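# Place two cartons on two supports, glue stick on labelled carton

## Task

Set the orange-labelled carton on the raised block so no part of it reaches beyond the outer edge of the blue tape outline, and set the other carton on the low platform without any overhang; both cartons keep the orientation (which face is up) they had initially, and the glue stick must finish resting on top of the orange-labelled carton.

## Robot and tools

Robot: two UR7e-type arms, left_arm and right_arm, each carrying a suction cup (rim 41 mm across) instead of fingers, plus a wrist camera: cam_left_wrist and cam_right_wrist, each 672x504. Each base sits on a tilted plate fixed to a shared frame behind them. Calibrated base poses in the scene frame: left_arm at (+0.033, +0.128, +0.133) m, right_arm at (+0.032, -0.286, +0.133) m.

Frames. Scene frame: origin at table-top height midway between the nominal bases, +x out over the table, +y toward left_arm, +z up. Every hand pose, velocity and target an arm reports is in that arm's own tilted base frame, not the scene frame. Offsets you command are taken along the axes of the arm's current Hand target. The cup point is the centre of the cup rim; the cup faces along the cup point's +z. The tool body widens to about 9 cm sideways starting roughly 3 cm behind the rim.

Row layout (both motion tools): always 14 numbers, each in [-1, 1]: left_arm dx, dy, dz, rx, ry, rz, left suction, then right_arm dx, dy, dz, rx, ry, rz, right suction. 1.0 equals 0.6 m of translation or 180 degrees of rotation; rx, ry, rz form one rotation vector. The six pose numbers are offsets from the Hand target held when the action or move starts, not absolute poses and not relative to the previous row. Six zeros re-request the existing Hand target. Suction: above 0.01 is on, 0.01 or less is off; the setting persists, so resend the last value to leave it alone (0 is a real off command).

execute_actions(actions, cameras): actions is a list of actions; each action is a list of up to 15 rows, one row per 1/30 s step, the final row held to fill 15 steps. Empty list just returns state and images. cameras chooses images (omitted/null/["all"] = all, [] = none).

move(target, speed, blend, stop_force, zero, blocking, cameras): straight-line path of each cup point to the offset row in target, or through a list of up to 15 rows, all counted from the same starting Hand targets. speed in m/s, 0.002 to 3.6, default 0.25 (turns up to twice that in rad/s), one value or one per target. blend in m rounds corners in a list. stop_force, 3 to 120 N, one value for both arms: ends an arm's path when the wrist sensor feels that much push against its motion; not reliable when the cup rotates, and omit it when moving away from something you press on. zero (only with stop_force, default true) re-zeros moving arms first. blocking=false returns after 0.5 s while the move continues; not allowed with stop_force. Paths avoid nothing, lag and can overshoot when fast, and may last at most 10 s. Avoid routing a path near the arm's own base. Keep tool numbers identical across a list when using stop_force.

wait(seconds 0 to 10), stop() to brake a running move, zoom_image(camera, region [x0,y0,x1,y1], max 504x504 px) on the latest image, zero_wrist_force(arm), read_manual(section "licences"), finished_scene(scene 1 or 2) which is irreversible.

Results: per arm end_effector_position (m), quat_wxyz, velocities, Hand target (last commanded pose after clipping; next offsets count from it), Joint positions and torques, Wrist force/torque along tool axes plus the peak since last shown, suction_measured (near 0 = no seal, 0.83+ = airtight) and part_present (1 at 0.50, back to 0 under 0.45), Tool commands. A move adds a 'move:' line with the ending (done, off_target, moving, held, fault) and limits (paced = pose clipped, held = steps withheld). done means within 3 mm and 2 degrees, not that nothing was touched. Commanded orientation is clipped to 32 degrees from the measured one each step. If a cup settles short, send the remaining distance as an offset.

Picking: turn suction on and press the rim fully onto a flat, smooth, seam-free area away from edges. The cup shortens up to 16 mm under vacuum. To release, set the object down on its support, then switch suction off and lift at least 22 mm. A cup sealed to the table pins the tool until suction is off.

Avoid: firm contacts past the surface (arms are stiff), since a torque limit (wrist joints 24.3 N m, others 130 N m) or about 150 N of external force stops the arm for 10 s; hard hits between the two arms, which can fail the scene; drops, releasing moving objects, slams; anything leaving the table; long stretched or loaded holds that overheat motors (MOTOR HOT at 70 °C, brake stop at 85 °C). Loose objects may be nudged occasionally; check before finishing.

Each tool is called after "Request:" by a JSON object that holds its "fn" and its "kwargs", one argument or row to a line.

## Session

Scene 1 done. Scene 2: look.

Request:
{"fn": "execute_actions", "kwargs": {
  "actions": []
}}

Scene clock: 0.00 s.
left_arm: end_effector_position=(+0.6066, +0.1416, +0.1525) suction_measured=0.01 part_present=0 end_effector_quat_wxyz=(-0.146, +0.950, -0.275, +0.015) | right_arm: end_effector_position=(+0.5897, +0.0515, +0.1466) suction_measured=0.00 part_present=0 end_effector_quat_wxyz=(-0.031, +0.512, +0.743, -0.429)
Joint positions: left_arm=[-0.103 -1.275 1.769 -2.149 -1.288 -1.098] | right_arm=[3.601 -2.297 -1.108 -2.149 1.237 3.388]
Joint velocities: within noise
Joint torques (N m): no reading
Wrist force (N): no reading
Wrist torque (N m): no reading
Wrist force, peak (N): no reading
Hand target: left_arm +0.6066, +0.1416, +0.1525; -0.146, +0.950, -0.275, +0.015 | right_arm +0.5897, +0.0515, +0.1466; -0.031, +0.512, +0.743, -0.429
Tool commands: left_gripper/suction=+0.0 right_gripper/suction=+0.0

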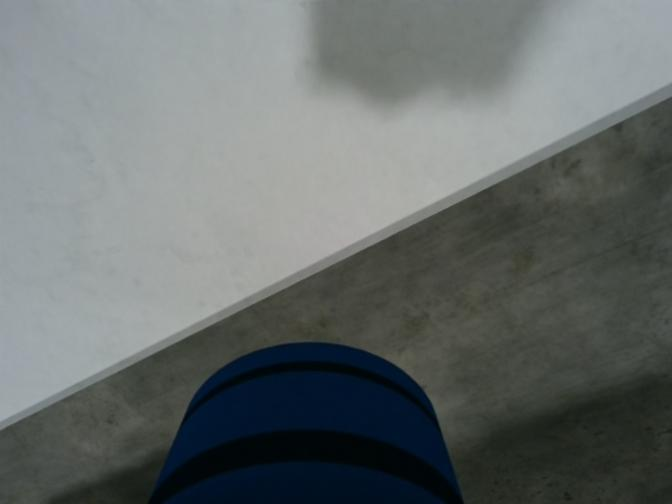

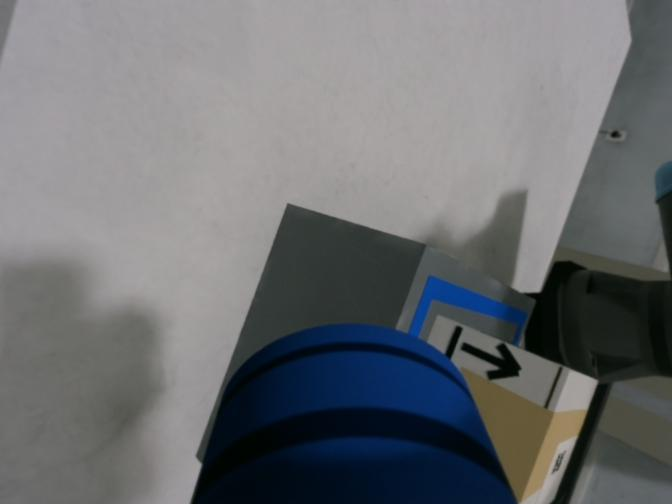

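Request:
{"fn": "move", "kwargs": {
  "target": [-0.2993,0.3995,-0.4083,0,0,0,0,0.4042,-0.4182,-0.1215,-0.2368,0.0742,0.1567,0],
  "speed": 0.25
}}

Scene clock: 16.93 s.
left_arm: end_effector_position=(+0.3034, -0.0231, +0.3276) suction_measured=0.01 part_present=0 end_effector_quat_wxyz=(-0.146, +0.950, -0.275, +0.015) | right_arm: end_effector_position=(+0.3262, +0.2602, +0.2653) suction_measured=0.00 part_present=0 end_effector_quat_wxyz=(+0.174, +0.695, +0.694, -0.068)
Joint positions: left_arm=[-0.793 -2.139 1.992 -1.303 -1.301 -1.817] | right_arm=[4.314 -1.443 -1.854 -1.681 1.301 4.351]
Joint velocities: within noise
Joint torques (N m): left_arm=[-10.1 -2.44 -32.8 -1.24 2.41 -2.1] | right_arm=[17.27 13.82 12.06 0.84 -1.82 1.36]
Wrist force (N): left_arm=[0.2 0.1 0.0] | right_arm=[1.1 -0.9 0.0]
Wrist torque (N m): left_arm=[0.01 -0.05 0.01] | right_arm=[0.00 -0.13 0.08]
Wrist force, peak (N): left_arm=[0.5 -1.0 0.8] | right_arm=[1.5 -1.7 -0.7]
Hand target: left_arm +0.3034, -0.0231, +0.3276; -0.146, +0.950, -0.275, +0.015 | right_arm +0.3262, +0.2602, +0.2653; +0.174, +0.695, +0.694, -0.068
Off the commanded pose: left_arm 0.000 m, 0 deg | right_arm 0.000 m, 0 deg.
move: done

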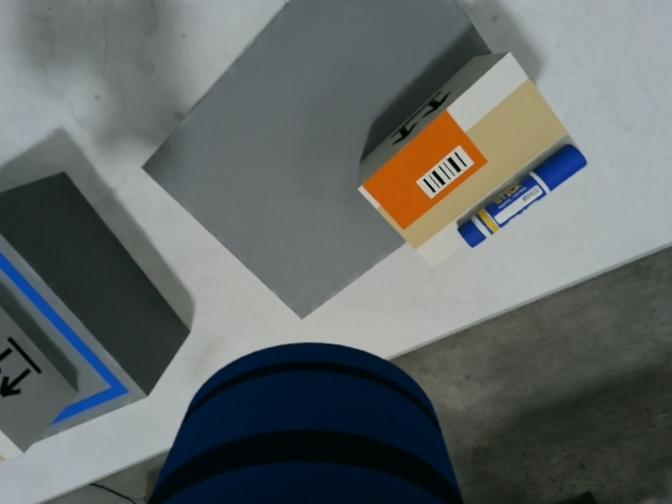

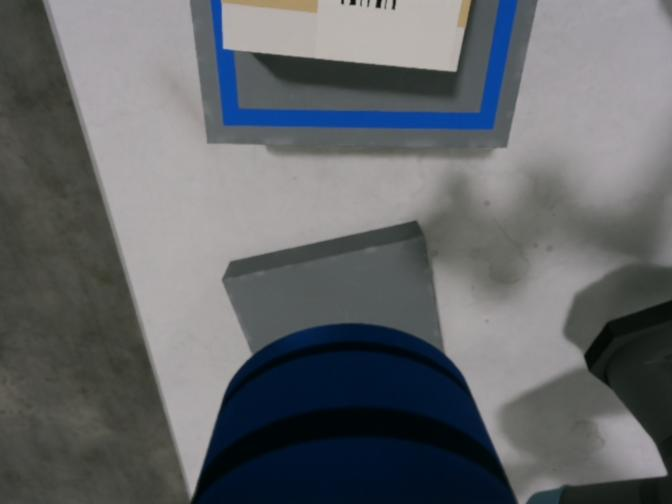

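Request:
{"fn": "zoom_image", "kwargs": {
  "camera": "cam_left_wrist",
  "region": [340, 30, 600, 290]
}}

Scaled by 1.938.

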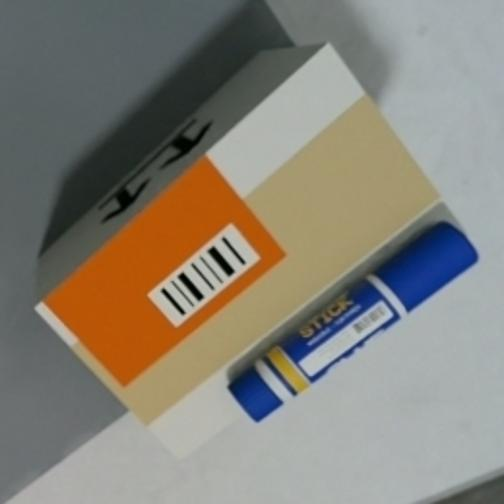

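Request:
{"fn": "zoom_image", "kwargs": {
  "camera": "cam_left_wrist",
  "region": [400, 190, 500, 280]
}}

Request:
{"fn": "zoom_image", "kwargs": {
  "camera": "cam_left_wrist",
  "region": [500, 40, 600, 200]
}}

Scaled by 5.040.

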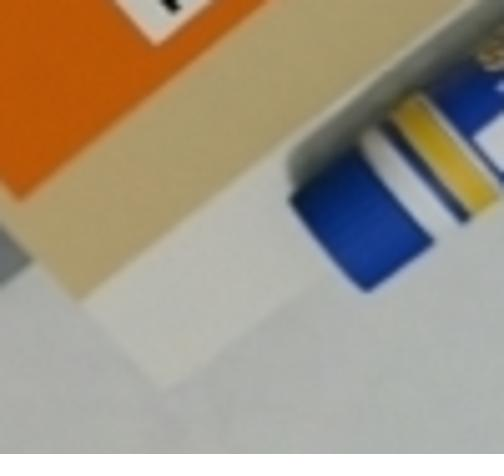

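Scaled by 3.150.

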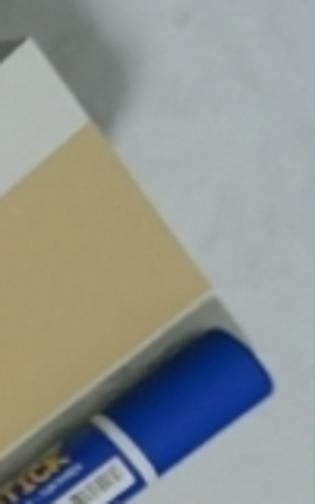

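Request:
{"fn": "move", "kwargs": {
  "target": [-0.339,-0.1477,-0.0125,0,0,0,0,-0.15,-0.0267,0.15,0,0,0,0],
  "speed": 0.2
}}

Scene clock: 65.57 s.
left_arm: end_effector_position=(+0.1759, +0.1534, +0.3706) suction_measured=0.01 part_present=0 end_effector_quat_wxyz=(-0.146, +0.950, -0.275, +0.015) | right_arm: end_effector_position=(+0.3213, +0.1449, +0.2094) suction_measured=0.00 part_present=0 end_effector_quat_wxyz=(+0.174, +0.695, +0.694, -0.068)
Joint positions: left_arm=[-0.363 -2.484 1.988 -1.082 -1.276 -1.37] | right_arm=[4.193 -1.244 -2.157 -1.542 1.271 4.228]
Joint velocities: within noise
Joint torques (N m): left_arm=[15.53 21.25 -31.96 -3.79 -2.7 1.43] | right_arm=[-1.53 7.88 13.35 4.07 -1.75 -1.39]
Wrist force (N): left_arm=[0.1 -0.1 0.3] | right_arm=[1.1 -0.8 0.0]
Wrist torque (N m): left_arm=[-0.02 -0.03 0.02] | right_arm=[0.02 -0.15 0.07]
Wrist force, peak (N): left_arm=[1.3 0.7 -0.1] | right_arm=[1.6 -0.8 -0.7]
Hand target: left_arm +0.1759, +0.1535, +0.3706; -0.146, +0.950, -0.275, +0.015 | right_arm +0.3213, +0.1448, +0.2094; +0.174, +0.695, +0.694, -0.068
Off the commanded pose: left_arm 0.000 m, 0 deg | right_arm 0.000 m, 0 deg.
move: done

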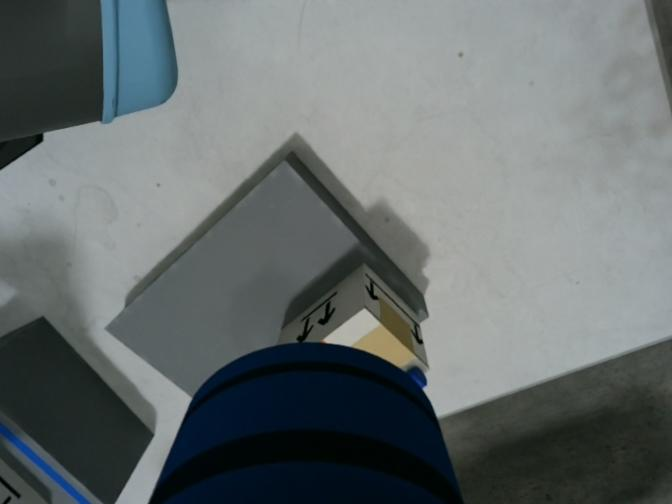

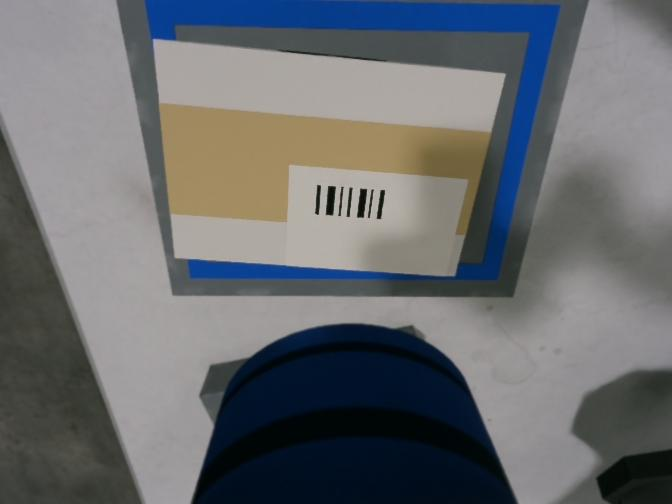

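Request:
{"fn": "move", "kwargs": {
  "target": [0,0,0,0,0,0,0,-0.0108,0.0075,0.155,0,0,0,0],
  "speed": 0.12
}}

Request:
{"fn": "move", "kwargs": {
  "target": [0,0,0,0,0,0,0,0,0,0.075,0,0,0,1],
  "speed": 0.012,
  "stop_force": 4
}}

Scene clock: 82.30 s.
left_arm: end_effector_position=(+0.1759, +0.1535, +0.3706) suction_measured=0.01 part_present=0 end_effector_quat_wxyz=(-0.146, +0.950, -0.275, +0.015) | right_arm: end_effector_position=(+0.3393, +0.1076, +0.1258) suction_measured=0.00 part_present=0 end_effector_quat_wxyz=(+0.174, +0.695, +0.694, -0.068)
Joint positions: left_arm=[-0.363 -2.484 1.988 -1.082 -1.276 -1.369] | right_arm=[4.088 -1.322 -2.346 -1.243 1.249 4.121]
Joint velocities: within noise
Joint torques (N m): left_arm=[15.8 20.86 -25.43 -3.77 -2.76 1.51] | right_arm=[-1.66 -3.53 12.02 3.95 -1.99 -1.5]
Wrist force (N): left_arm=[-0.1 0.2 0.0] | right_arm=[1.2 -0.6 -0.1]
Wrist torque (N m): left_arm=[0.02 -0.01 0.02] | right_arm=[0.04 -0.18 0.08]
Wrist force, peak (N): left_arm=[0.2 0.4 0.2] | right_arm=[1.4 -0.9 -0.7]
Hand target: left_arm +0.1759, +0.1535, +0.3706; -0.146, +0.950, -0.275, +0.015 | right_arm +0.3393, +0.1076, +0.1258; +0.174, +0.695, +0.694, -0.068
Off the commanded pose: left_arm 0.000 m, 0 deg | right_arm 0.000 m, 0 deg.
move: done

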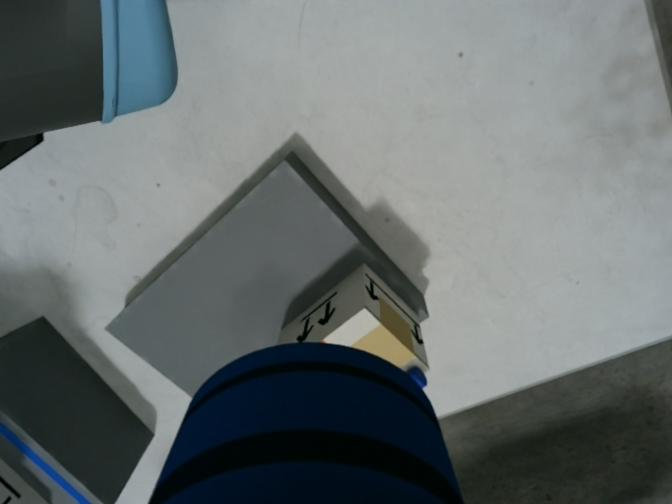

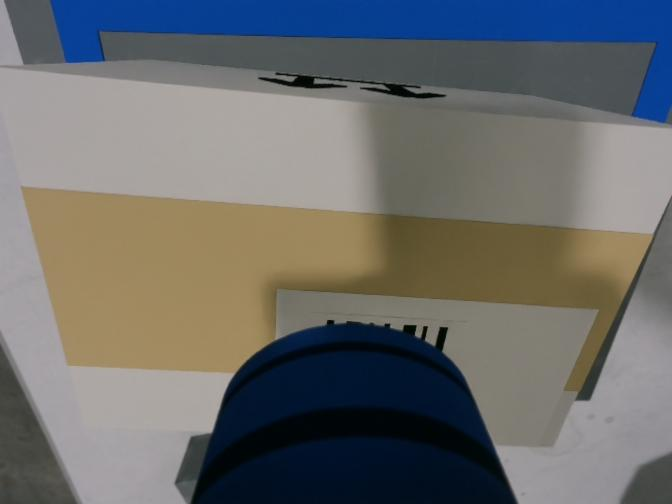

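Scene clock: 87.00 s.
left_arm: end_effector_position=(+0.1759, +0.1535, +0.3706) suction_measured=0.01 part_present=0 end_effector_quat_wxyz=(-0.146, +0.950, -0.275, +0.015) | right_arm: end_effector_position=(+0.3459, +0.0925, +0.0839) suction_measured=0.91 part_present=1 end_effector_quat_wxyz=(+0.174, +0.695, +0.694, -0.068)
Joint positions: left_arm=[-0.363 -2.484 1.988 -1.082 -1.276 -1.369] | right_arm=[4.044 -1.399 -2.424 -1.073 1.241 4.075]
Joint velocities: within noise
Joint torques (N m): left_arm=[15.53 21.32 -9.3 -3.37 -2.63 1.57] | right_arm=[0.32 -0.78 12.36 4.33 -1.71 -1.33]
Wrist force (N): left_arm=[-0.2 0.2 0.0] | right_arm=[1.0 -0.7 4.5]
Wrist torque (N m): left_arm=[0.04 0.01 0.02] | right_arm=[0.03 -0.13 0.07]
Wrist force, peak (N): left_arm=[0.4 -0.2 0.0] | right_arm=[1.1 -0.6 6.9]
Hand target: left_arm +0.1759, +0.1535, +0.3706; -0.146, +0.950, -0.275, +0.015 | right_arm +0.3459, +0.0925, +0.0839; +0.174, +0.695, +0.694, -0.068
Off the commanded pose: left_arm 0.000 m, 0 deg | right_arm 0.000 m, 0 deg.
move: done

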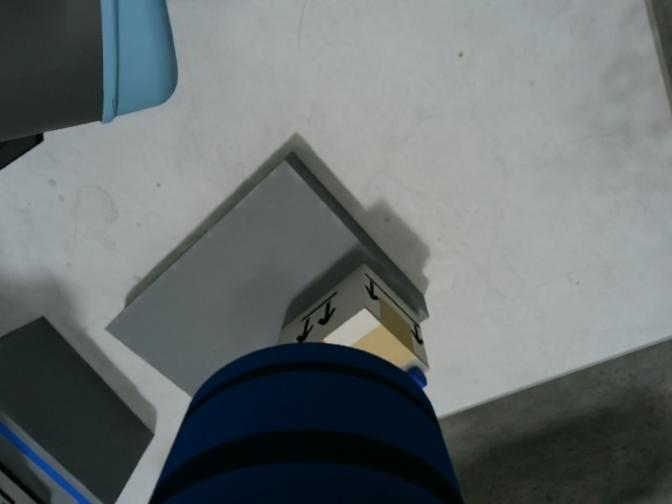

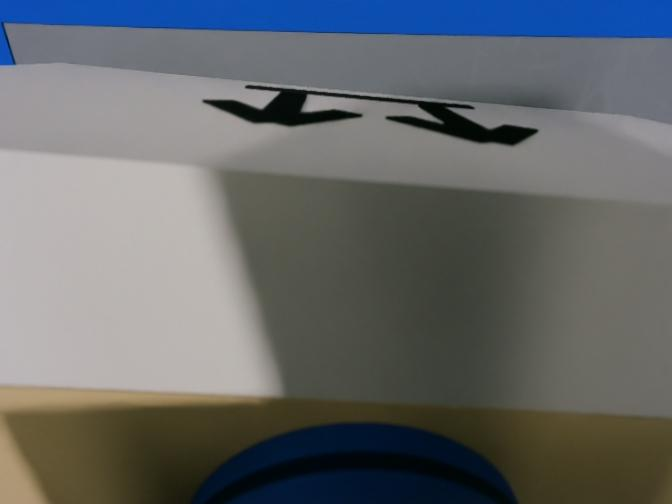

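Request:
{"fn": "move", "kwargs": {
  "target": [
    [0,0,0,0,0,0,0,0,0,-0.1667,0,0,0,1],
    [0,0,0,0,0,0,0,0.58,0.0353,-0.1667,0,0,-0.0944,1],
    [0,0,0,0,0,0,0,0.58,0.0353,0.0925,0,0,-0.0944,1]
  ],
  "speed": [0.08,0.15,0.1],
  "blend": [0.02,0.02,0]
}}

Scene clock: 97.27 s.
left_arm: end_effector_position=(+0.1759, +0.1535, +0.3706) suction_measured=0.01 part_present=0 end_effector_quat_wxyz=(-0.146, +0.950, -0.275, +0.015) | right_arm: end_effector_position=(+0.3842, +0.4021, -0.0814) suction_measured=0.91 part_present=1 end_effector_quat_wxyz=(+0.162, +0.585, +0.789, -0.093)
Joint positions: left_arm=[-0.363 -2.484 1.988 -1.082 -1.276 -1.369] | right_arm=[4.317 -2.231 -1.869 -0.878 1.302 4.057]
Joint velocities: within noise
Joint torques (N m): left_arm=[14.95 19.85 -9.57 -2.41 -2.46 1.47] | right_arm=[9.8 27.96 10.73 4.71 -2.07 -1.45]
Wrist force (N): left_arm=[-0.1 0.1 0.1] | right_arm=[1.2 -0.9 4.6]
Wrist torque (N m): left_arm=[0.01 0.00 0.02] | right_arm=[-0.01 -0.16 0.06]
Wrist force, peak (N): left_arm=[-0.1 0.2 0.3] | right_arm=[1.3 -1.0 5.5]
Hand target: left_arm +0.1759, +0.1535, +0.3706; -0.146, +0.950, -0.275, +0.015 | right_arm +0.3843, +0.4020, -0.0815; +0.162, +0.585, +0.789, -0.093
Off the commanded pose: left_arm 0.000 m, 0 deg | right_arm 0.000 m, 0 deg.
move: done

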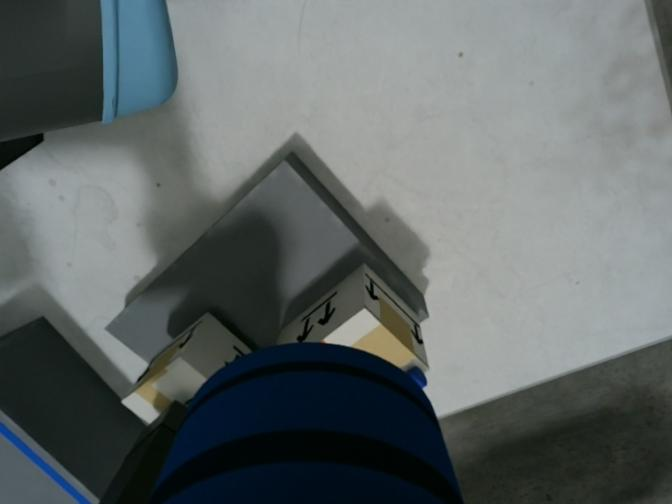

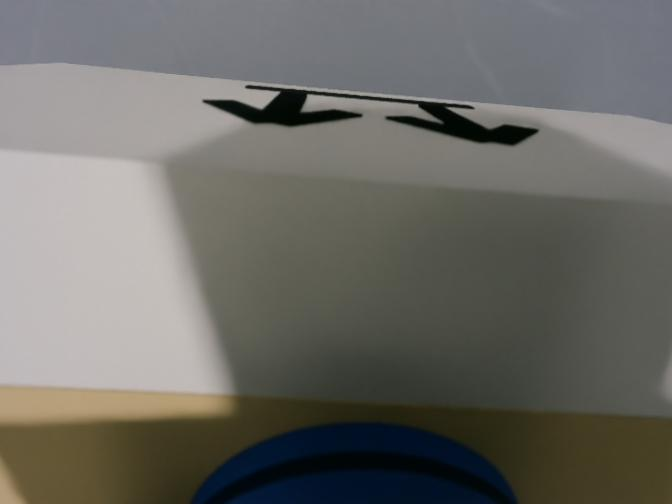

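Request:
{"fn": "move", "kwargs": {
  "target": [0,0,0,0,0,0,0,0,0,0.09,0,0,0,1],
  "speed": 0.012,
  "stop_force": 4
}}

Scene clock: 105.63 s.
left_arm: end_effector_position=(+0.1759, +0.1535, +0.3706) suction_measured=0.01 part_present=0 end_effector_quat_wxyz=(-0.146, +0.950, -0.275, +0.015) | right_arm: end_effector_position=(+0.3879, +0.3938, -0.1041) suction_measured=0.91 part_present=1 end_effector_quat_wxyz=(+0.162, +0.585, +0.789, -0.093)
Joint positions: left_arm=[-0.363 -2.484 1.988 -1.082 -1.276 -1.369] | right_arm=[4.306 -2.273 -1.884 -0.819 1.299 4.046]
Joint velocities: within noise
Joint torques (N m): left_arm=[14.92 20.06 -8.98 -1.83 -2.31 1.5] | right_arm=[23.14 42.23 28.92 1.04 2 1.48]
Wrist force (N): left_arm=[0.1 0.1 0.2] | right_arm=[1.6 -0.3 0.6]
Wrist torque (N m): left_arm=[0.01 -0.04 0.02] | right_arm=[-0.07 -0.12 0.06]
Wrist force, peak (N): left_arm=[0.0 0.1 0.4] | right_arm=[-1.6 -3.5 -14.1]
Hand target: left_arm +0.1759, +0.1535, +0.3706; -0.146, +0.950, -0.275, +0.015 | right_arm +0.3879, +0.3938, -0.1041; +0.162, +0.585, +0.789, -0.093 (not the last commanded pose)
Off the commanded pose: left_arm 0.000 m, 0 deg | right_arm 0.030 m, 0 deg.
move: contact (right_arm)

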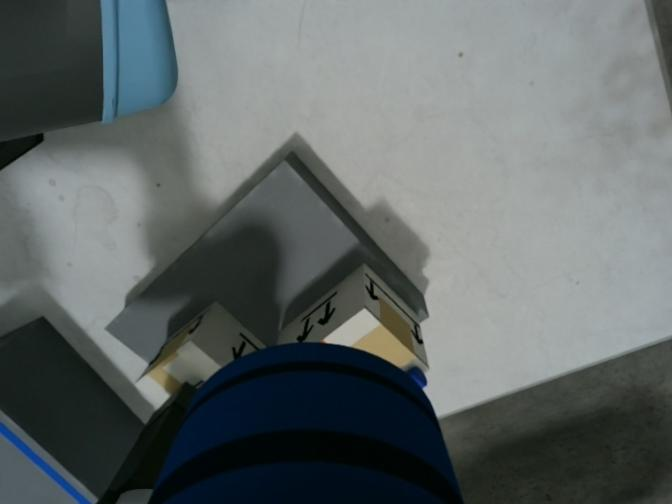

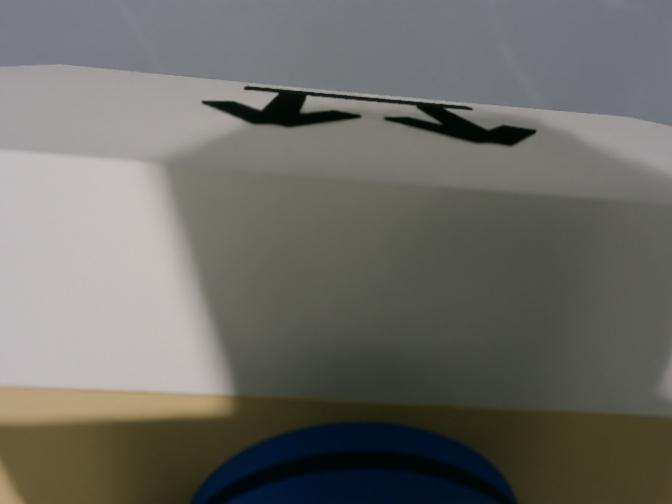

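Request:
{"fn": "move", "kwargs": {
  "target": [0,0,0,0,0,0,0,0,0,0,0,0,0,0],
  "cameras": []
}}

Request:
{"fn": "wait", "kwargs": {
  "seconds": 1,
  "cameras": []
}}

Request:
{"fn": "move", "kwargs": {
  "target": [
    [0,0,0,0,0,0,0,0,0,-0.08,0,0,0,0],
    [0,0,0,0,0,0,0,-0.0,0,-0.4,0,0,0,0]
  ],
  "speed": [0.05,0.15]
}}

Scene clock: 108.10 s.
left_arm: end_effector_position=(+0.1759, +0.1535, +0.3706) suction_measured=0.01 part_present=0 end_effector_quat_wxyz=(-0.146, +0.950, -0.275, +0.015) | right_arm: end_effector_position=(+0.3879, +0.3940, -0.1041) suction_measured=0.00 part_present=0 end_effector_quat_wxyz=(+0.162, +0.585, +0.789, -0.093)
Joint positions: left_arm=[-0.363 -2.484 1.988 -1.082 -1.276 -1.369] | right_arm=[4.306 -2.272 -1.884 -0.818 1.299 4.046]
Joint velocities: within noise
Joint torques (N m): left_arm=[15.26 19.31 -9.86 -1.63 -2.31 1.5] | right_arm=[10.72 16.29 7.34 -0.35 1.82 1.66]
Wrist force (N): left_arm=[0.0 -0.1 0.2] | right_arm=[-1.6 -3.5 -23.5]
Wrist torque (N m): left_arm=[-0.02 -0.02 0.02] | right_arm=[-0.08 -0.06 0.06]
Wrist force, peak (N): left_arm=[0.0 0.3 0.2] | right_arm=[-1.6 -3.6 -23.6]
Hand target: left_arm +0.1759, +0.1535, +0.3706; -0.146, +0.950, -0.275, +0.015 | right_arm +0.3879, +0.3938, -0.1041; +0.162, +0.585, +0.789, -0.093
Off the commanded pose: left_arm 0.000 m, 0 deg | right_arm 0.000 m, 0 deg.
move: done
No camera images: "cameras" was empty.

Scene clock: 109.10 s.
left_arm: end_effector_position=(+0.1759, +0.1535, +0.3706) suction_measured=0.01 part_present=0 end_effector_quat_wxyz=(-0.146, +0.950, -0.275, +0.015) | right_arm: end_effector_position=(+0.3879, +0.3938, -0.1041) suction_measured=0.00 part_present=0 end_effector_quat_wxyz=(+0.162, +0.585, +0.789, -0.093)
Joint positions: left_arm=[-0.363 -2.484 1.988 -1.082 -1.276 -1.369] | right_arm=[4.306 -2.273 -1.884 -0.819 1.299 4.046]
Joint velocities: within noise
Joint torques (N m): left_arm=[14.73 18.74 -9.78 -1.59 -2.21 1.46] | right_arm=[5.5 15.31 -1.46 -0.75 1.91 1.38]
Wrist force (N): left_arm=[0.0 0.0 0.1] | right_arm=[-1.2 -2.6 -24.0]
Wrist torque (N m): left_arm=[0.00 -0.02 0.02] | right_arm=[-0.04 -0.06 0.06]
Wrist force, peak (N): left_arm=[0.1 0.2 0.3] | right_arm=[-1.1 -2.5 -24.3]
Hand target: left_arm +0.1759, +0.1535, +0.3706; -0.146, +0.950, -0.275, +0.015 | right_arm +0.3879, +0.3938, -0.1041; +0.162, +0.585, +0.789, -0.093
Tool commands: left_gripper/suction=+0.0 right_gripper/suction=+0.0
Off the commanded pose: left_arm 0.000 m, 0 deg | right_arm 0.000 m, 0 deg.
wait: 1.00 s; at rest by 0.17 s
No camera images: "cameras" was empty.

Scene clock: 112.03 s.
left_arm: end_effector_position=(+0.1759, +0.1535, +0.3706) suction_measured=0.01 part_present=0 end_effector_quat_wxyz=(-0.146, +0.950, -0.275, +0.015) | right_arm: end_effector_position=(+0.3524, +0.4744, +0.1190) suction_measured=0.00 part_present=0 end_effector_quat_wxyz=(+0.162, +0.585, +0.789, -0.093)
Joint positions: left_arm=[-0.363 -2.484 1.988 -1.082 -1.276 -1.369] | right_arm=[4.407 -2.002 -1.585 -1.414 1.327 4.147]
Joint velocities: within noise
Joint torques (N m): left_arm=[14.7 18.63 -9.67 -1.68 -2.22 1.43] | right_arm=[22.04 36.18 34.27 1.04 1.99 1.46]
Wrist force (N): left_arm=[0.2 -0.1 0.1] | right_arm=[1.1 -0.7 0.1]
Wrist torque (N m): left_arm=[-0.01 -0.05 0.02] | right_arm=[0.02 -0.12 0.07]
Wrist force, peak (N): left_arm=[-0.2 0.0 0.3] | right_arm=[-1.1 -2.5 -24.0]
Hand target: left_arm +0.1759, +0.1535, +0.3706; -0.146, +0.950, -0.275, +0.015 | right_arm +0.3524, +0.4745, +0.1191; +0.162, +0.585, +0.789, -0.093
Off the commanded pose: left_arm 0.000 m, 0 deg | right_arm 0.000 m, 0 deg.
move: done

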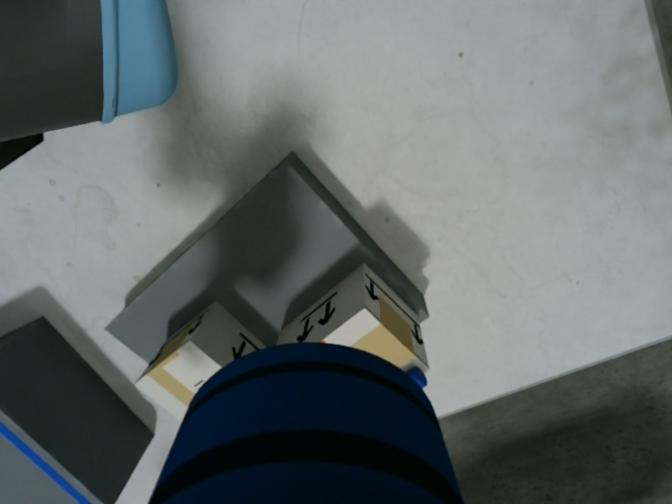

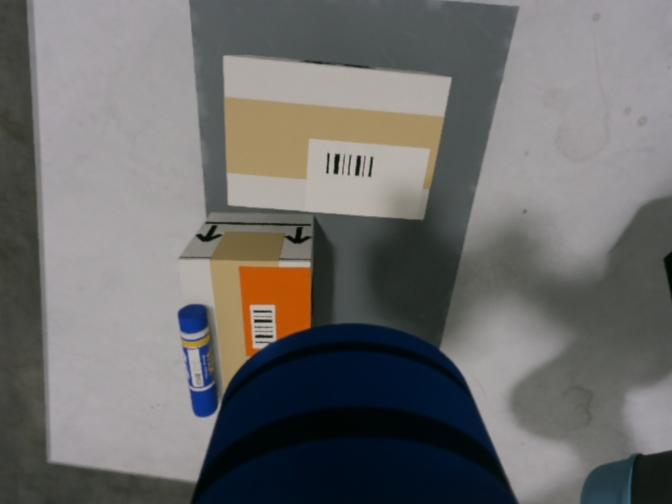

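Request:
{"fn": "move", "kwargs": {
  "target": [-0.0677,-0.1143,-0.0095,0,0,0,0,0.2355,0.0987,0.0833,0,0,0.5444,0],
  "speed": 0.2
}}

Scene clock: 163.27 s.
left_arm: end_effector_position=(+0.1763, +0.2286, +0.3978) suction_measured=0.01 part_present=0 end_effector_quat_wxyz=(-0.146, +0.950, -0.275, +0.015) | right_arm: end_effector_position=(+0.3790, +0.6016, +0.0237) suction_measured=0.00 part_present=0 end_effector_quat_wxyz=(+0.176, +0.979, +0.077, +0.062)
Joint positions: left_arm=[0.173 -2.315 1.935 -1.35 -1.321 -0.815] | right_arm=[4.424 -2.376 -1.22 -1.409 1.331 5.874]
Joint velocities: within noise
Joint torques (N m): left_arm=[15.51 6.94 -33.29 -3.82 -2.68 1.44] | right_arm=[24.71 35.8 35.31 0.79 -1.9 1.29]
Wrist force (N): left_arm=[0.0 0.0 0.0] | right_arm=[1.1 -1.1 0.2]
Wrist torque (N m): left_arm=[-0.01 -0.02 0.02] | right_arm=[-0.02 -0.12 0.06]
Wrist force, peak (N): left_arm=[0.4 0.3 -0.1] | right_arm=[1.2 -1.4 0.1]
Hand target: left_arm +0.1763, +0.2286, +0.3978; -0.146, +0.950, -0.275, +0.015 | right_arm +0.3790, +0.6016, +0.0237; +0.176, +0.979, +0.077, +0.062
Off the commanded pose: left_arm 0.000 m, 0 deg | right_arm 0.000 m, 0 deg.
move: done

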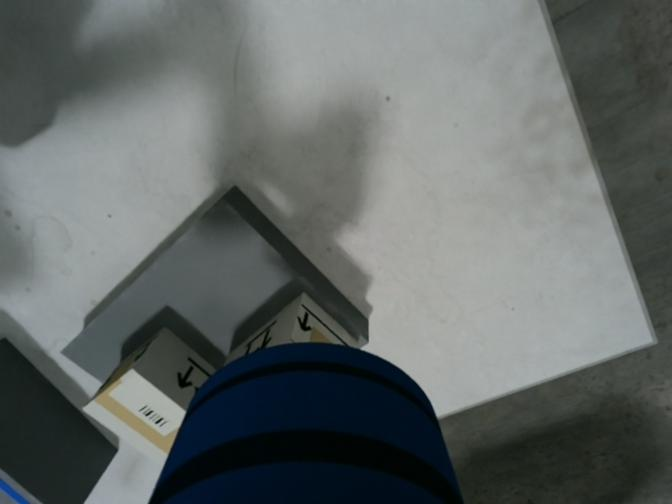

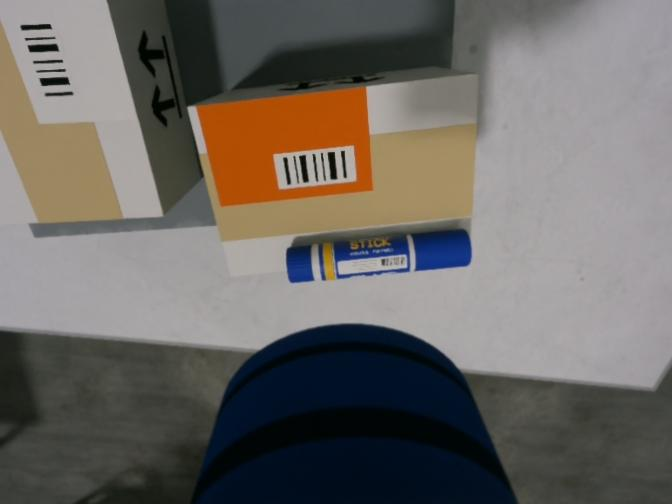

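Request:
{"fn": "move", "kwargs": {
  "target": [0,0,0,0,0,0,0,-0.005,0.0056,0.2083,0,0.0139,0,0],
  "speed": 0.1
}}

Scene clock: 184.13 s.
left_arm: end_effector_position=(+0.1763, +0.2286, +0.3978) suction_measured=0.01 part_present=0 end_effector_quat_wxyz=(-0.146, +0.950, -0.275, +0.015) | right_arm: end_effector_position=(+0.3949, +0.5560, -0.0916) suction_measured=0.00 part_present=0 end_effector_quat_wxyz=(+0.175, +0.978, +0.081, +0.083)
Joint positions: left_arm=[0.173 -2.315 1.935 -1.35 -1.321 -0.815] | right_arm=[4.398 -2.457 -1.428 -1.094 1.284 5.843]
Joint velocities: within noise
Joint torques (N m): left_arm=[15.27 7.66 -30.46 -3.76 -2.66 1.52] | right_arm=[10.12 39.84 11.68 4.05 -1.9 -1.24]
Wrist force (N): left_arm=[0.1 -0.1 -0.1] | right_arm=[1.0 -0.8 0.1]
Wrist torque (N m): left_arm=[-0.02 -0.03 0.02] | right_arm=[0.01 -0.09 0.06]
Wrist force, peak (N): left_arm=[-0.2 -0.1 -0.3] | right_arm=[1.1 -1.3 0.1]
Hand target: left_arm +0.1763, +0.2286, +0.3978; -0.146, +0.950, -0.275, +0.015 | right_arm +0.3949, +0.5560, -0.0917; +0.175, +0.978, +0.081, +0.083
Off the commanded pose: left_arm 0.000 m, 0 deg | right_arm 0.000 m, 0 deg.
move: done

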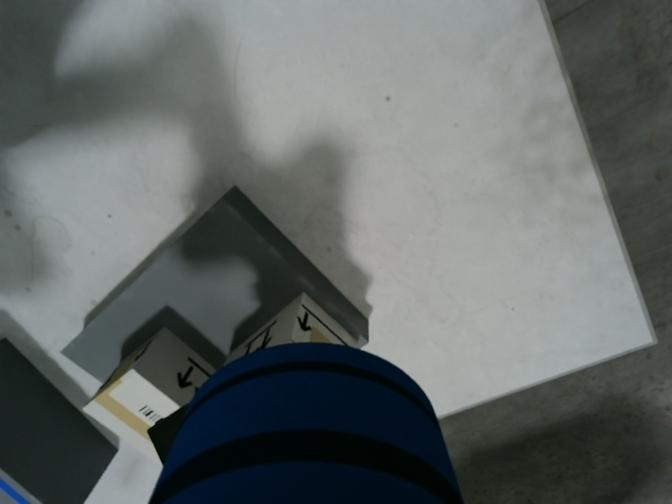

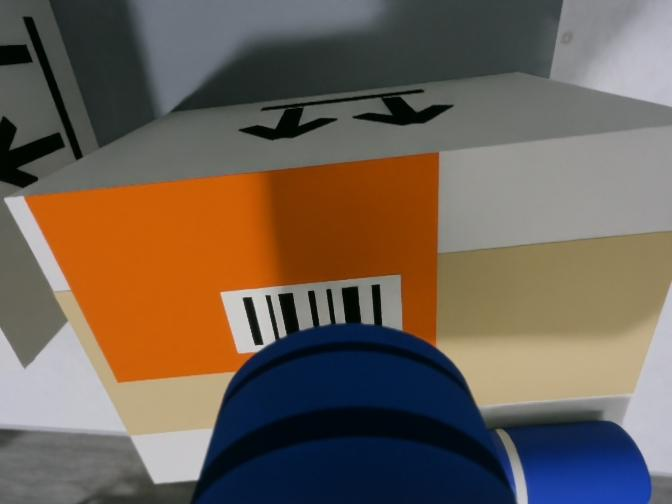

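Request:
{"fn": "move", "kwargs": {
  "target": [0,0,0,0,0,0,0,0,0,0.0833,0,0,0,0],
  "speed": 0.008,
  "stop_force": 4
}}

Scene clock: 194.73 s.
left_arm: end_effector_position=(+0.1763, +0.2286, +0.3978) suction_measured=0.01 part_present=0 end_effector_quat_wxyz=(-0.146, +0.950, -0.275, +0.015) | right_arm: end_effector_position=(+0.4027, +0.5425, -0.1295) suction_measured=0.00 part_present=0 end_effector_quat_wxyz=(+0.175, +0.978, +0.081, +0.083)
Joint positions: left_arm=[0.173 -2.315 1.935 -1.35 -1.321 -0.815] | right_arm=[4.382 -2.507 -1.455 -1.012 1.28 5.827]
Joint velocities: within noise
Joint torques (N m): left_arm=[14.55 6.44 -27.36 -3.4 -2.49 1.42] | right_arm=[25.81 49.33 28.33 0.51 1.27 1.33]
Wrist force (N): left_arm=[0.1 0.0 -0.1] | right_arm=[3.3 -0.8 -3.9]
Wrist torque (N m): left_arm=[-0.01 -0.03 0.01] | right_arm=[-0.04 -0.18 0.07]
Wrist force, peak (N): left_arm=[0.3 0.0 -0.4] | right_arm=[3.5 -0.8 -4.7]
Hand target: left_arm +0.1763, +0.2286, +0.3978; -0.146, +0.950, -0.275, +0.015 | right_arm +0.4027, +0.5425, -0.1295; +0.175, +0.978, +0.081, +0.083 (not the last commanded pose)
Off the commanded pose: left_arm 0.000 m, 0 deg | right_arm 0.009 m, 0 deg.
move: contact (right_arm)

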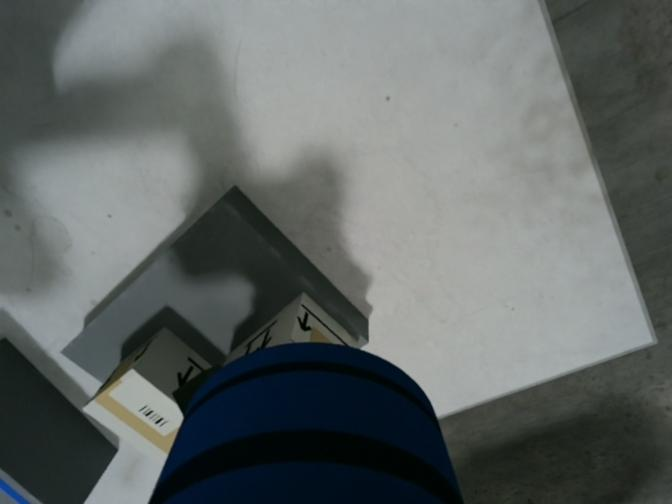

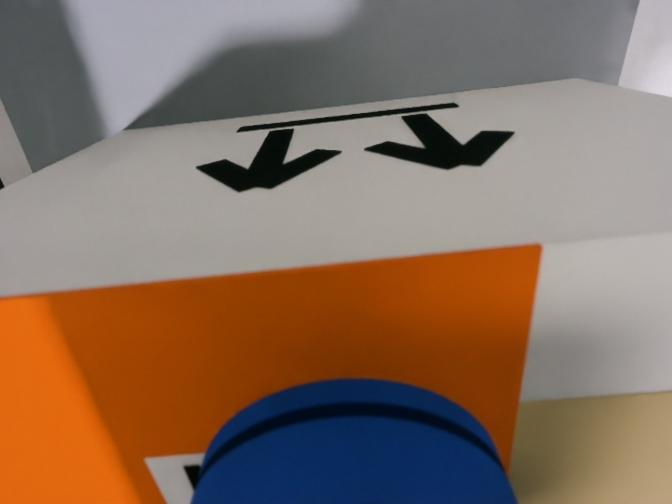

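Request:
{"fn": "execute_actions", "kwargs": {
  "actions": [
    [[0,0,0,0,0,0,0,0,0,0,0,0,0,1]]
  ],
  "cameras": []
}}

Request:
{"fn": "wait", "kwargs": {
  "seconds": 1
}}

Scene clock: 197.10 s.
left_arm: end_effector_position=(+0.1763, +0.2286, +0.3978) suction_measured=0.01 part_present=0 end_effector_quat_wxyz=(-0.146, +0.950, -0.275, +0.015) | right_arm: end_effector_position=(+0.4027, +0.5425, -0.1295) suction_measured=0.89 part_present=1 end_effector_quat_wxyz=(+0.175, +0.978, +0.081, +0.083)
Joint positions: left_arm=[0.173 -2.315 1.935 -1.35 -1.321 -0.815] | right_arm=[4.382 -2.507 -1.455 -1.012 1.28 5.827]
Joint velocities: within noise
Joint torques (N m): left_arm=[14.36 6.15 -27.11 -3.34 -2.28 1.29] | right_arm=[25.15 50.12 26.51 4.37 -1.29 1.3]
Wrist force (N): left_arm=[0.1 -0.1 0.0] | right_arm=[0.8 -1.2 5.0]
Wrist torque (N m): left_arm=[-0.01 -0.03 0.02] | right_arm=[-0.13 -0.15 0.06]
Wrist force, peak (N): left_arm=[0.0 0.4 -0.2] | right_arm=[0.9 -1.8 5.8]
Hand target: left_arm +0.1763, +0.2286, +0.3978; -0.146, +0.950, -0.275, +0.015 | right_arm +0.4027, +0.5425, -0.1295; +0.175, +0.978, +0.081, +0.083
Off the commanded pose: left_arm 0.000 m, 0 deg | right_arm 0.000 m, 0 deg.
Step readings (end_effector_position of left_arm | right_arm):
0: (+0.1763, +0.2286, +0.3978) | (+0.4027, +0.5425, -0.1295)
1: (+0.1763, +0.2286, +0.3978) | (+0.4027, +0.5425, -0.1295)
2: (+0.1763, +0.2286, +0.3978) | (+0.4027, +0.5425, -0.1295)
4: (+0.1763, +0.2286, +0.3978) | (+0.4027, +0.5425, -0.1295)
8: (+0.1763, +0.2286, +0.3978) | (+0.4027, +0.5425, -0.1295)
15: (+0.1763, +0.2286, +0.3978) | (+0.4027, +0.5425, -0.1295)
No camera images: "cameras" was empty.

Scene clock: 198.10 s.
left_arm: end_effector_position=(+0.1763, +0.2286, +0.3978) suction_measured=0.01 part_present=0 end_effector_quat_wxyz=(-0.146, +0.950, -0.275, +0.015) | right_arm: end_effector_position=(+0.4027, +0.5425, -0.1295) suction_measured=0.89 part_present=1 end_effector_quat_wxyz=(+0.175, +0.978, +0.081, +0.083)
Joint positions: left_arm=[0.173 -2.315 1.935 -1.35 -1.321 -0.815] | right_arm=[4.382 -2.507 -1.455 -1.012 1.28 5.827]
Joint velocities: within noise
Joint torques (N m): left_arm=[13.58 5.71 -26.4 -3.24 -2.32 1.33] | right_arm=[24.1 50.26 26.77 4.4 -1.88 1.43]
Wrist force (N): left_arm=[0.1 0.1 -0.1] | right_arm=[0.8 -1.1 4.8]
Wrist torque (N m): left_arm=[0.00 -0.03 0.02] | right_arm=[-0.12 -0.15 0.07]
Wrist force, peak (N): left_arm=[0.2 -0.1 0.2] | right_arm=[1.0 -1.2 5.1]
Hand target: left_arm +0.1763, +0.2286, +0.3978; -0.146, +0.950, -0.275, +0.015 | right_arm +0.4027, +0.5425, -0.1295; +0.175, +0.978, +0.081, +0.083
Tool commands: left_gripper/suction=+0.0 right_gripper/suction=+1.0
Off the commanded pose: left_arm 0.000 m, 0 deg | right_arm 0.000 m, 0 deg.
wait: 1.00 s; at rest by 0.17 s

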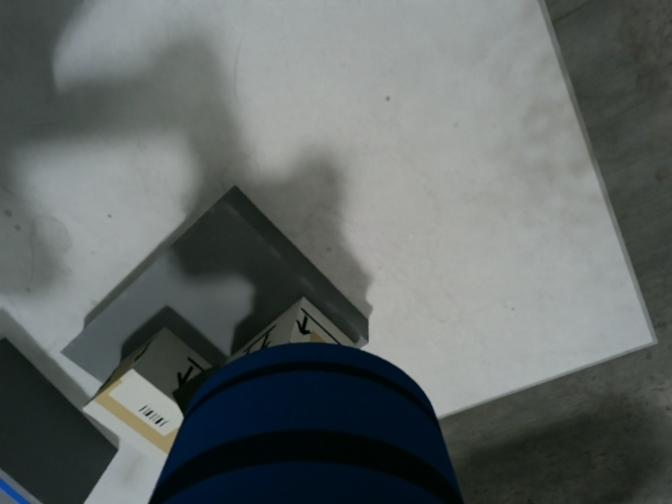

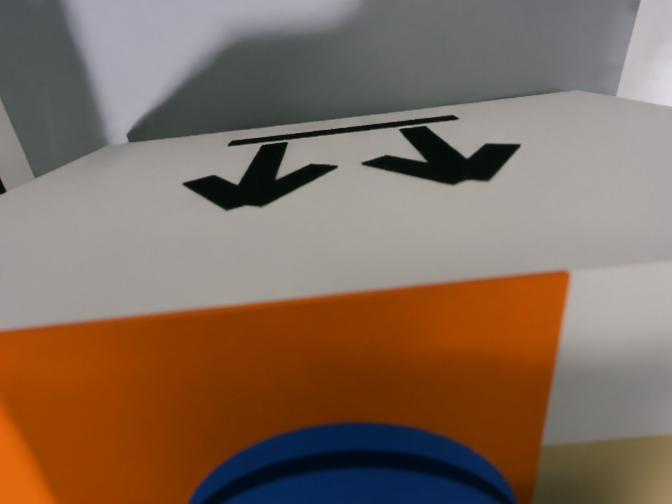

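Request:
{"fn": "move", "kwargs": {
  "target": [0.0888,-0.0025,-0.1338,0,0,0,0,0,0,0,0,0,0,1],
  "speed": 0.15,
  "cameras": ["cam_left_wrist"]
}}

Scene clock: 203.20 s.
left_arm: end_effector_position=(+0.2135, +0.1802, +0.4722) suction_measured=0.01 part_present=0 end_effector_quat_wxyz=(-0.146, +0.950, -0.275, +0.015) | right_arm: end_effector_position=(+0.4027, +0.5425, -0.1295) suction_measured=0.89 part_present=1 end_effector_quat_wxyz=(+0.175, +0.978, +0.081, +0.083)
Joint positions: left_arm=[-0.114 -2.233 1.682 -1.101 -1.287 -1.11] | right_arm=[4.382 -2.507 -1.455 -1.012 1.28 5.827]
Joint velocities: within noise
Joint torques (N m): left_arm=[-5.37 9.21 -31.9 -1.11 2.45 -2.1] | right_arm=[20.38 49.07 22.99 4.09 -1.89 1.27]
Wrist force (N): left_arm=[0.1 0.2 0.0] | right_arm=[1.1 -1.0 4.9]
Wrist torque (N m): left_arm=[0.03 -0.04 0.01] | right_arm=[-0.11 -0.20 0.06]
Wrist force, peak (N): left_arm=[0.5 -0.1 -0.9] | right_arm=[0.8 -1.2 5.2]
Hand target: left_arm +0.2135, +0.1801, +0.4723; -0.146, +0.950, -0.275, +0.015 | right_arm +0.4027, +0.5425, -0.1295; +0.175, +0.978, +0.081, +0.083
Off the commanded pose: left_arm 0.000 m, 0 deg | right_arm 0.000 m, 0 deg.
move: done
Images, in order (width x height): cam_left_wrist 672x504.

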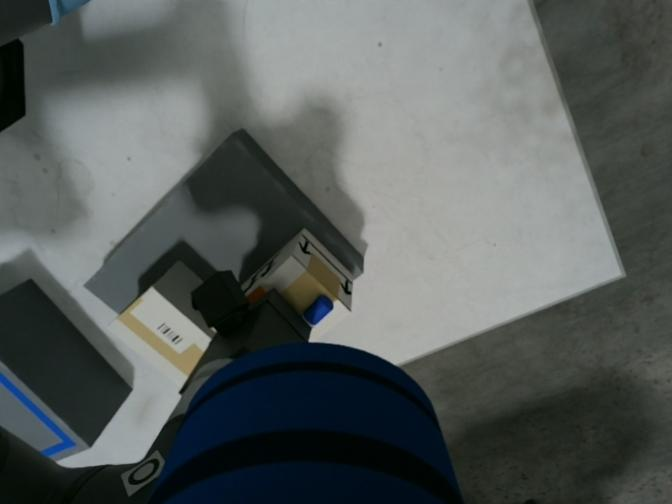

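Request:
{"fn": "zoom_image", "kwargs": {
  "camera": "cam_left_wrist",
  "region": [180, 210, 380, 360]
}}

Scaled by 2.520.

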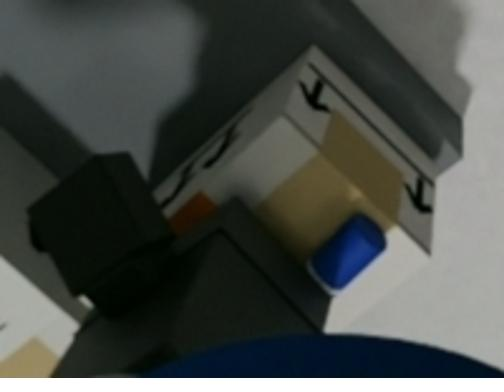

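Request:
{"fn": "move", "kwargs": {
  "target": [0,0,0,0,0,0,0,-0.0109,0,-0.2498,0,0,0,1],
  "speed": 0.04
}}

Scene clock: 214.40 s.
left_arm: end_effector_position=(+0.2135, +0.1801, +0.4723) suction_measured=0.01 part_present=0 end_effector_quat_wxyz=(-0.146, +0.950, -0.275, +0.015) | right_arm: end_effector_position=(+0.3679, +0.5905, +0.0081) suction_measured=0.89 part_present=1 end_effector_quat_wxyz=(+0.175, +0.978, +0.081, +0.083)
Joint positions: left_arm=[-0.114 -2.233 1.682 -1.101 -1.287 -1.11] | right_arm=[4.448 -2.35 -1.322 -1.322 1.298 5.893]
Joint velocities: within noise
Joint torques (N m): left_arm=[-5.03 3.71 -31.2 -1.02 2.35 -2.21] | right_arm=[26.06 53.02 36.83 1.49 1.7 1.57]
Wrist force (N): left_arm=[0.1 0.1 0.1] | right_arm=[1.0 -0.8 5.0]
Wrist torque (N m): left_arm=[0.00 -0.04 0.00] | right_arm=[-0.07 -0.19 0.05]
Wrist force, peak (N): left_arm=[0.5 -0.1 0.0] | right_arm=[0.9 -1.3 5.5]
Hand target: left_arm +0.2135, +0.1801, +0.4723; -0.146, +0.950, -0.275, +0.015 | right_arm +0.3678, +0.5905, +0.0083; +0.175, +0.978, +0.081, +0.083
Off the commanded pose: left_arm 0.000 m, 0 deg | right_arm 0.000 m, 0 deg.
move: done

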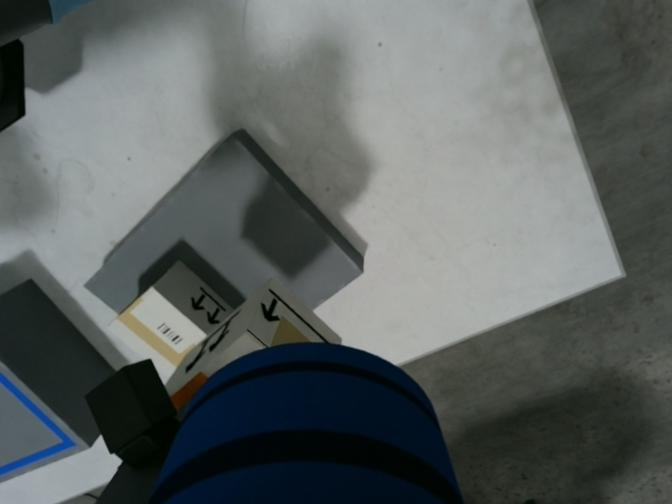

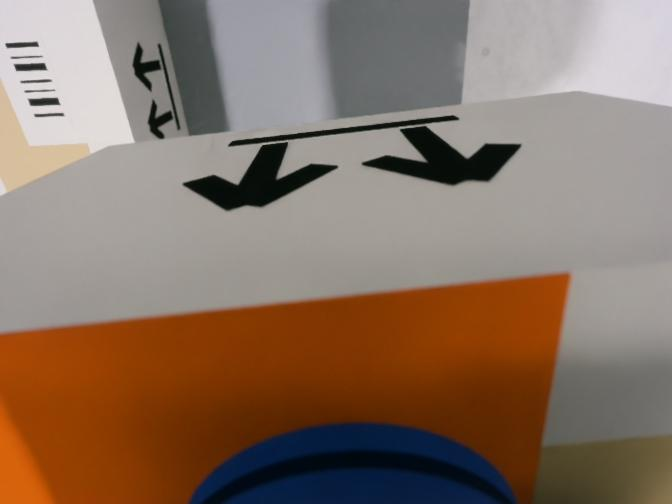

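Now translate with rotation (piecewise).

Request:
{"fn": "move", "kwargs": {
  "target": [0,0,0,0,0,0,0,-0.1987,0.799,-0.0087,-0.0184,0,-0.4218,1],
  "speed": 0.085
}}

Scene clock: 223.80 s.
left_arm: end_effector_position=(+0.2135, +0.1801, +0.4723) suction_measured=0.01 part_present=0 end_effector_quat_wxyz=(-0.146, +0.950, -0.275, +0.015) | right_arm: end_effector_position=(+0.3125, +0.1262, +0.1672) suction_measured=0.89 part_present=1 end_effector_quat_wxyz=(+0.215, +0.716, +0.663, -0.040)
Joint positions: left_arm=[-0.114 -2.233 1.682 -1.101 -1.287 -1.11] | right_arm=[4.253 -1.196 -2.314 -1.444 1.198 4.377]
Joint velocities: within noise
Joint torques (N m): left_arm=[-4.21 0.54 -31.04 -1.62 2.25 -2.17] | right_arm=[-0.41 4.28 15.74 1.22 -1.96 -1.06]
Wrist force (N): left_arm=[0.1 -0.2 0.0] | right_arm=[1.2 -1.1 4.4]
Wrist torque (N m): left_arm=[-0.03 -0.04 0.00] | right_arm=[-0.04 -0.20 0.08]
Wrist force, peak (N): left_arm=[0.4 0.1 -0.1] | right_arm=[1.0 -1.4 5.3]
Hand target: left_arm +0.2135, +0.1801, +0.4723; -0.146, +0.950, -0.275, +0.015 | right_arm +0.3124, +0.1261, +0.1673; +0.215, +0.716, +0.663, -0.040
Off the commanded pose: left_arm 0.000 m, 0 deg | right_arm 0.000 m, 0 deg.
move: done

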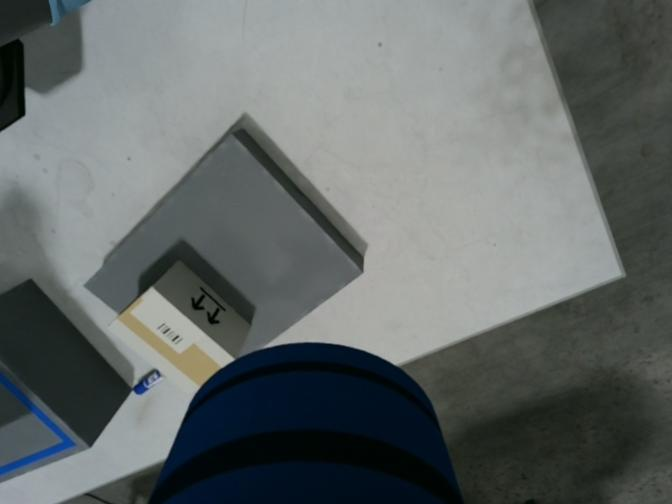

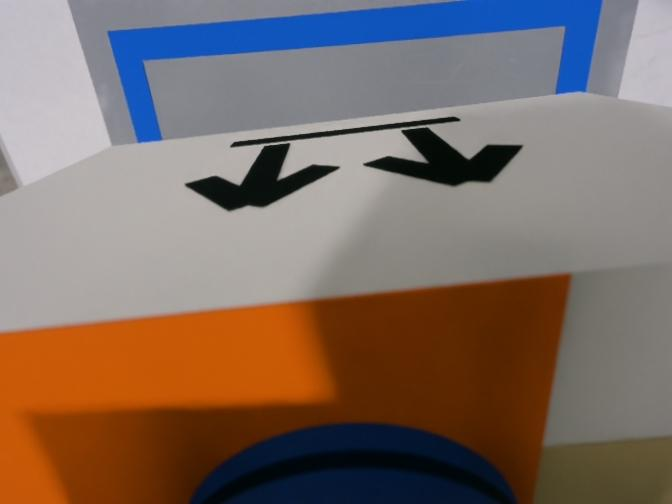

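Request:
{"fn": "zoom_image", "kwargs": {
  "camera": "cam_left_wrist",
  "region": [90, 340, 210, 430]
}}

Scaled by 4.200.

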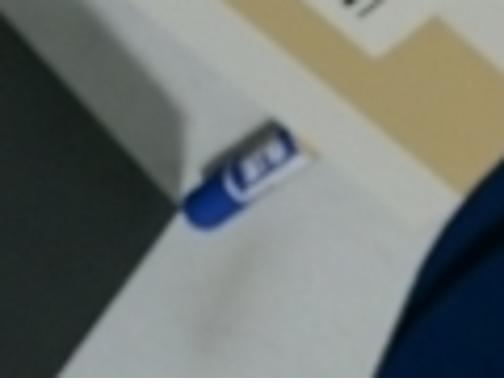

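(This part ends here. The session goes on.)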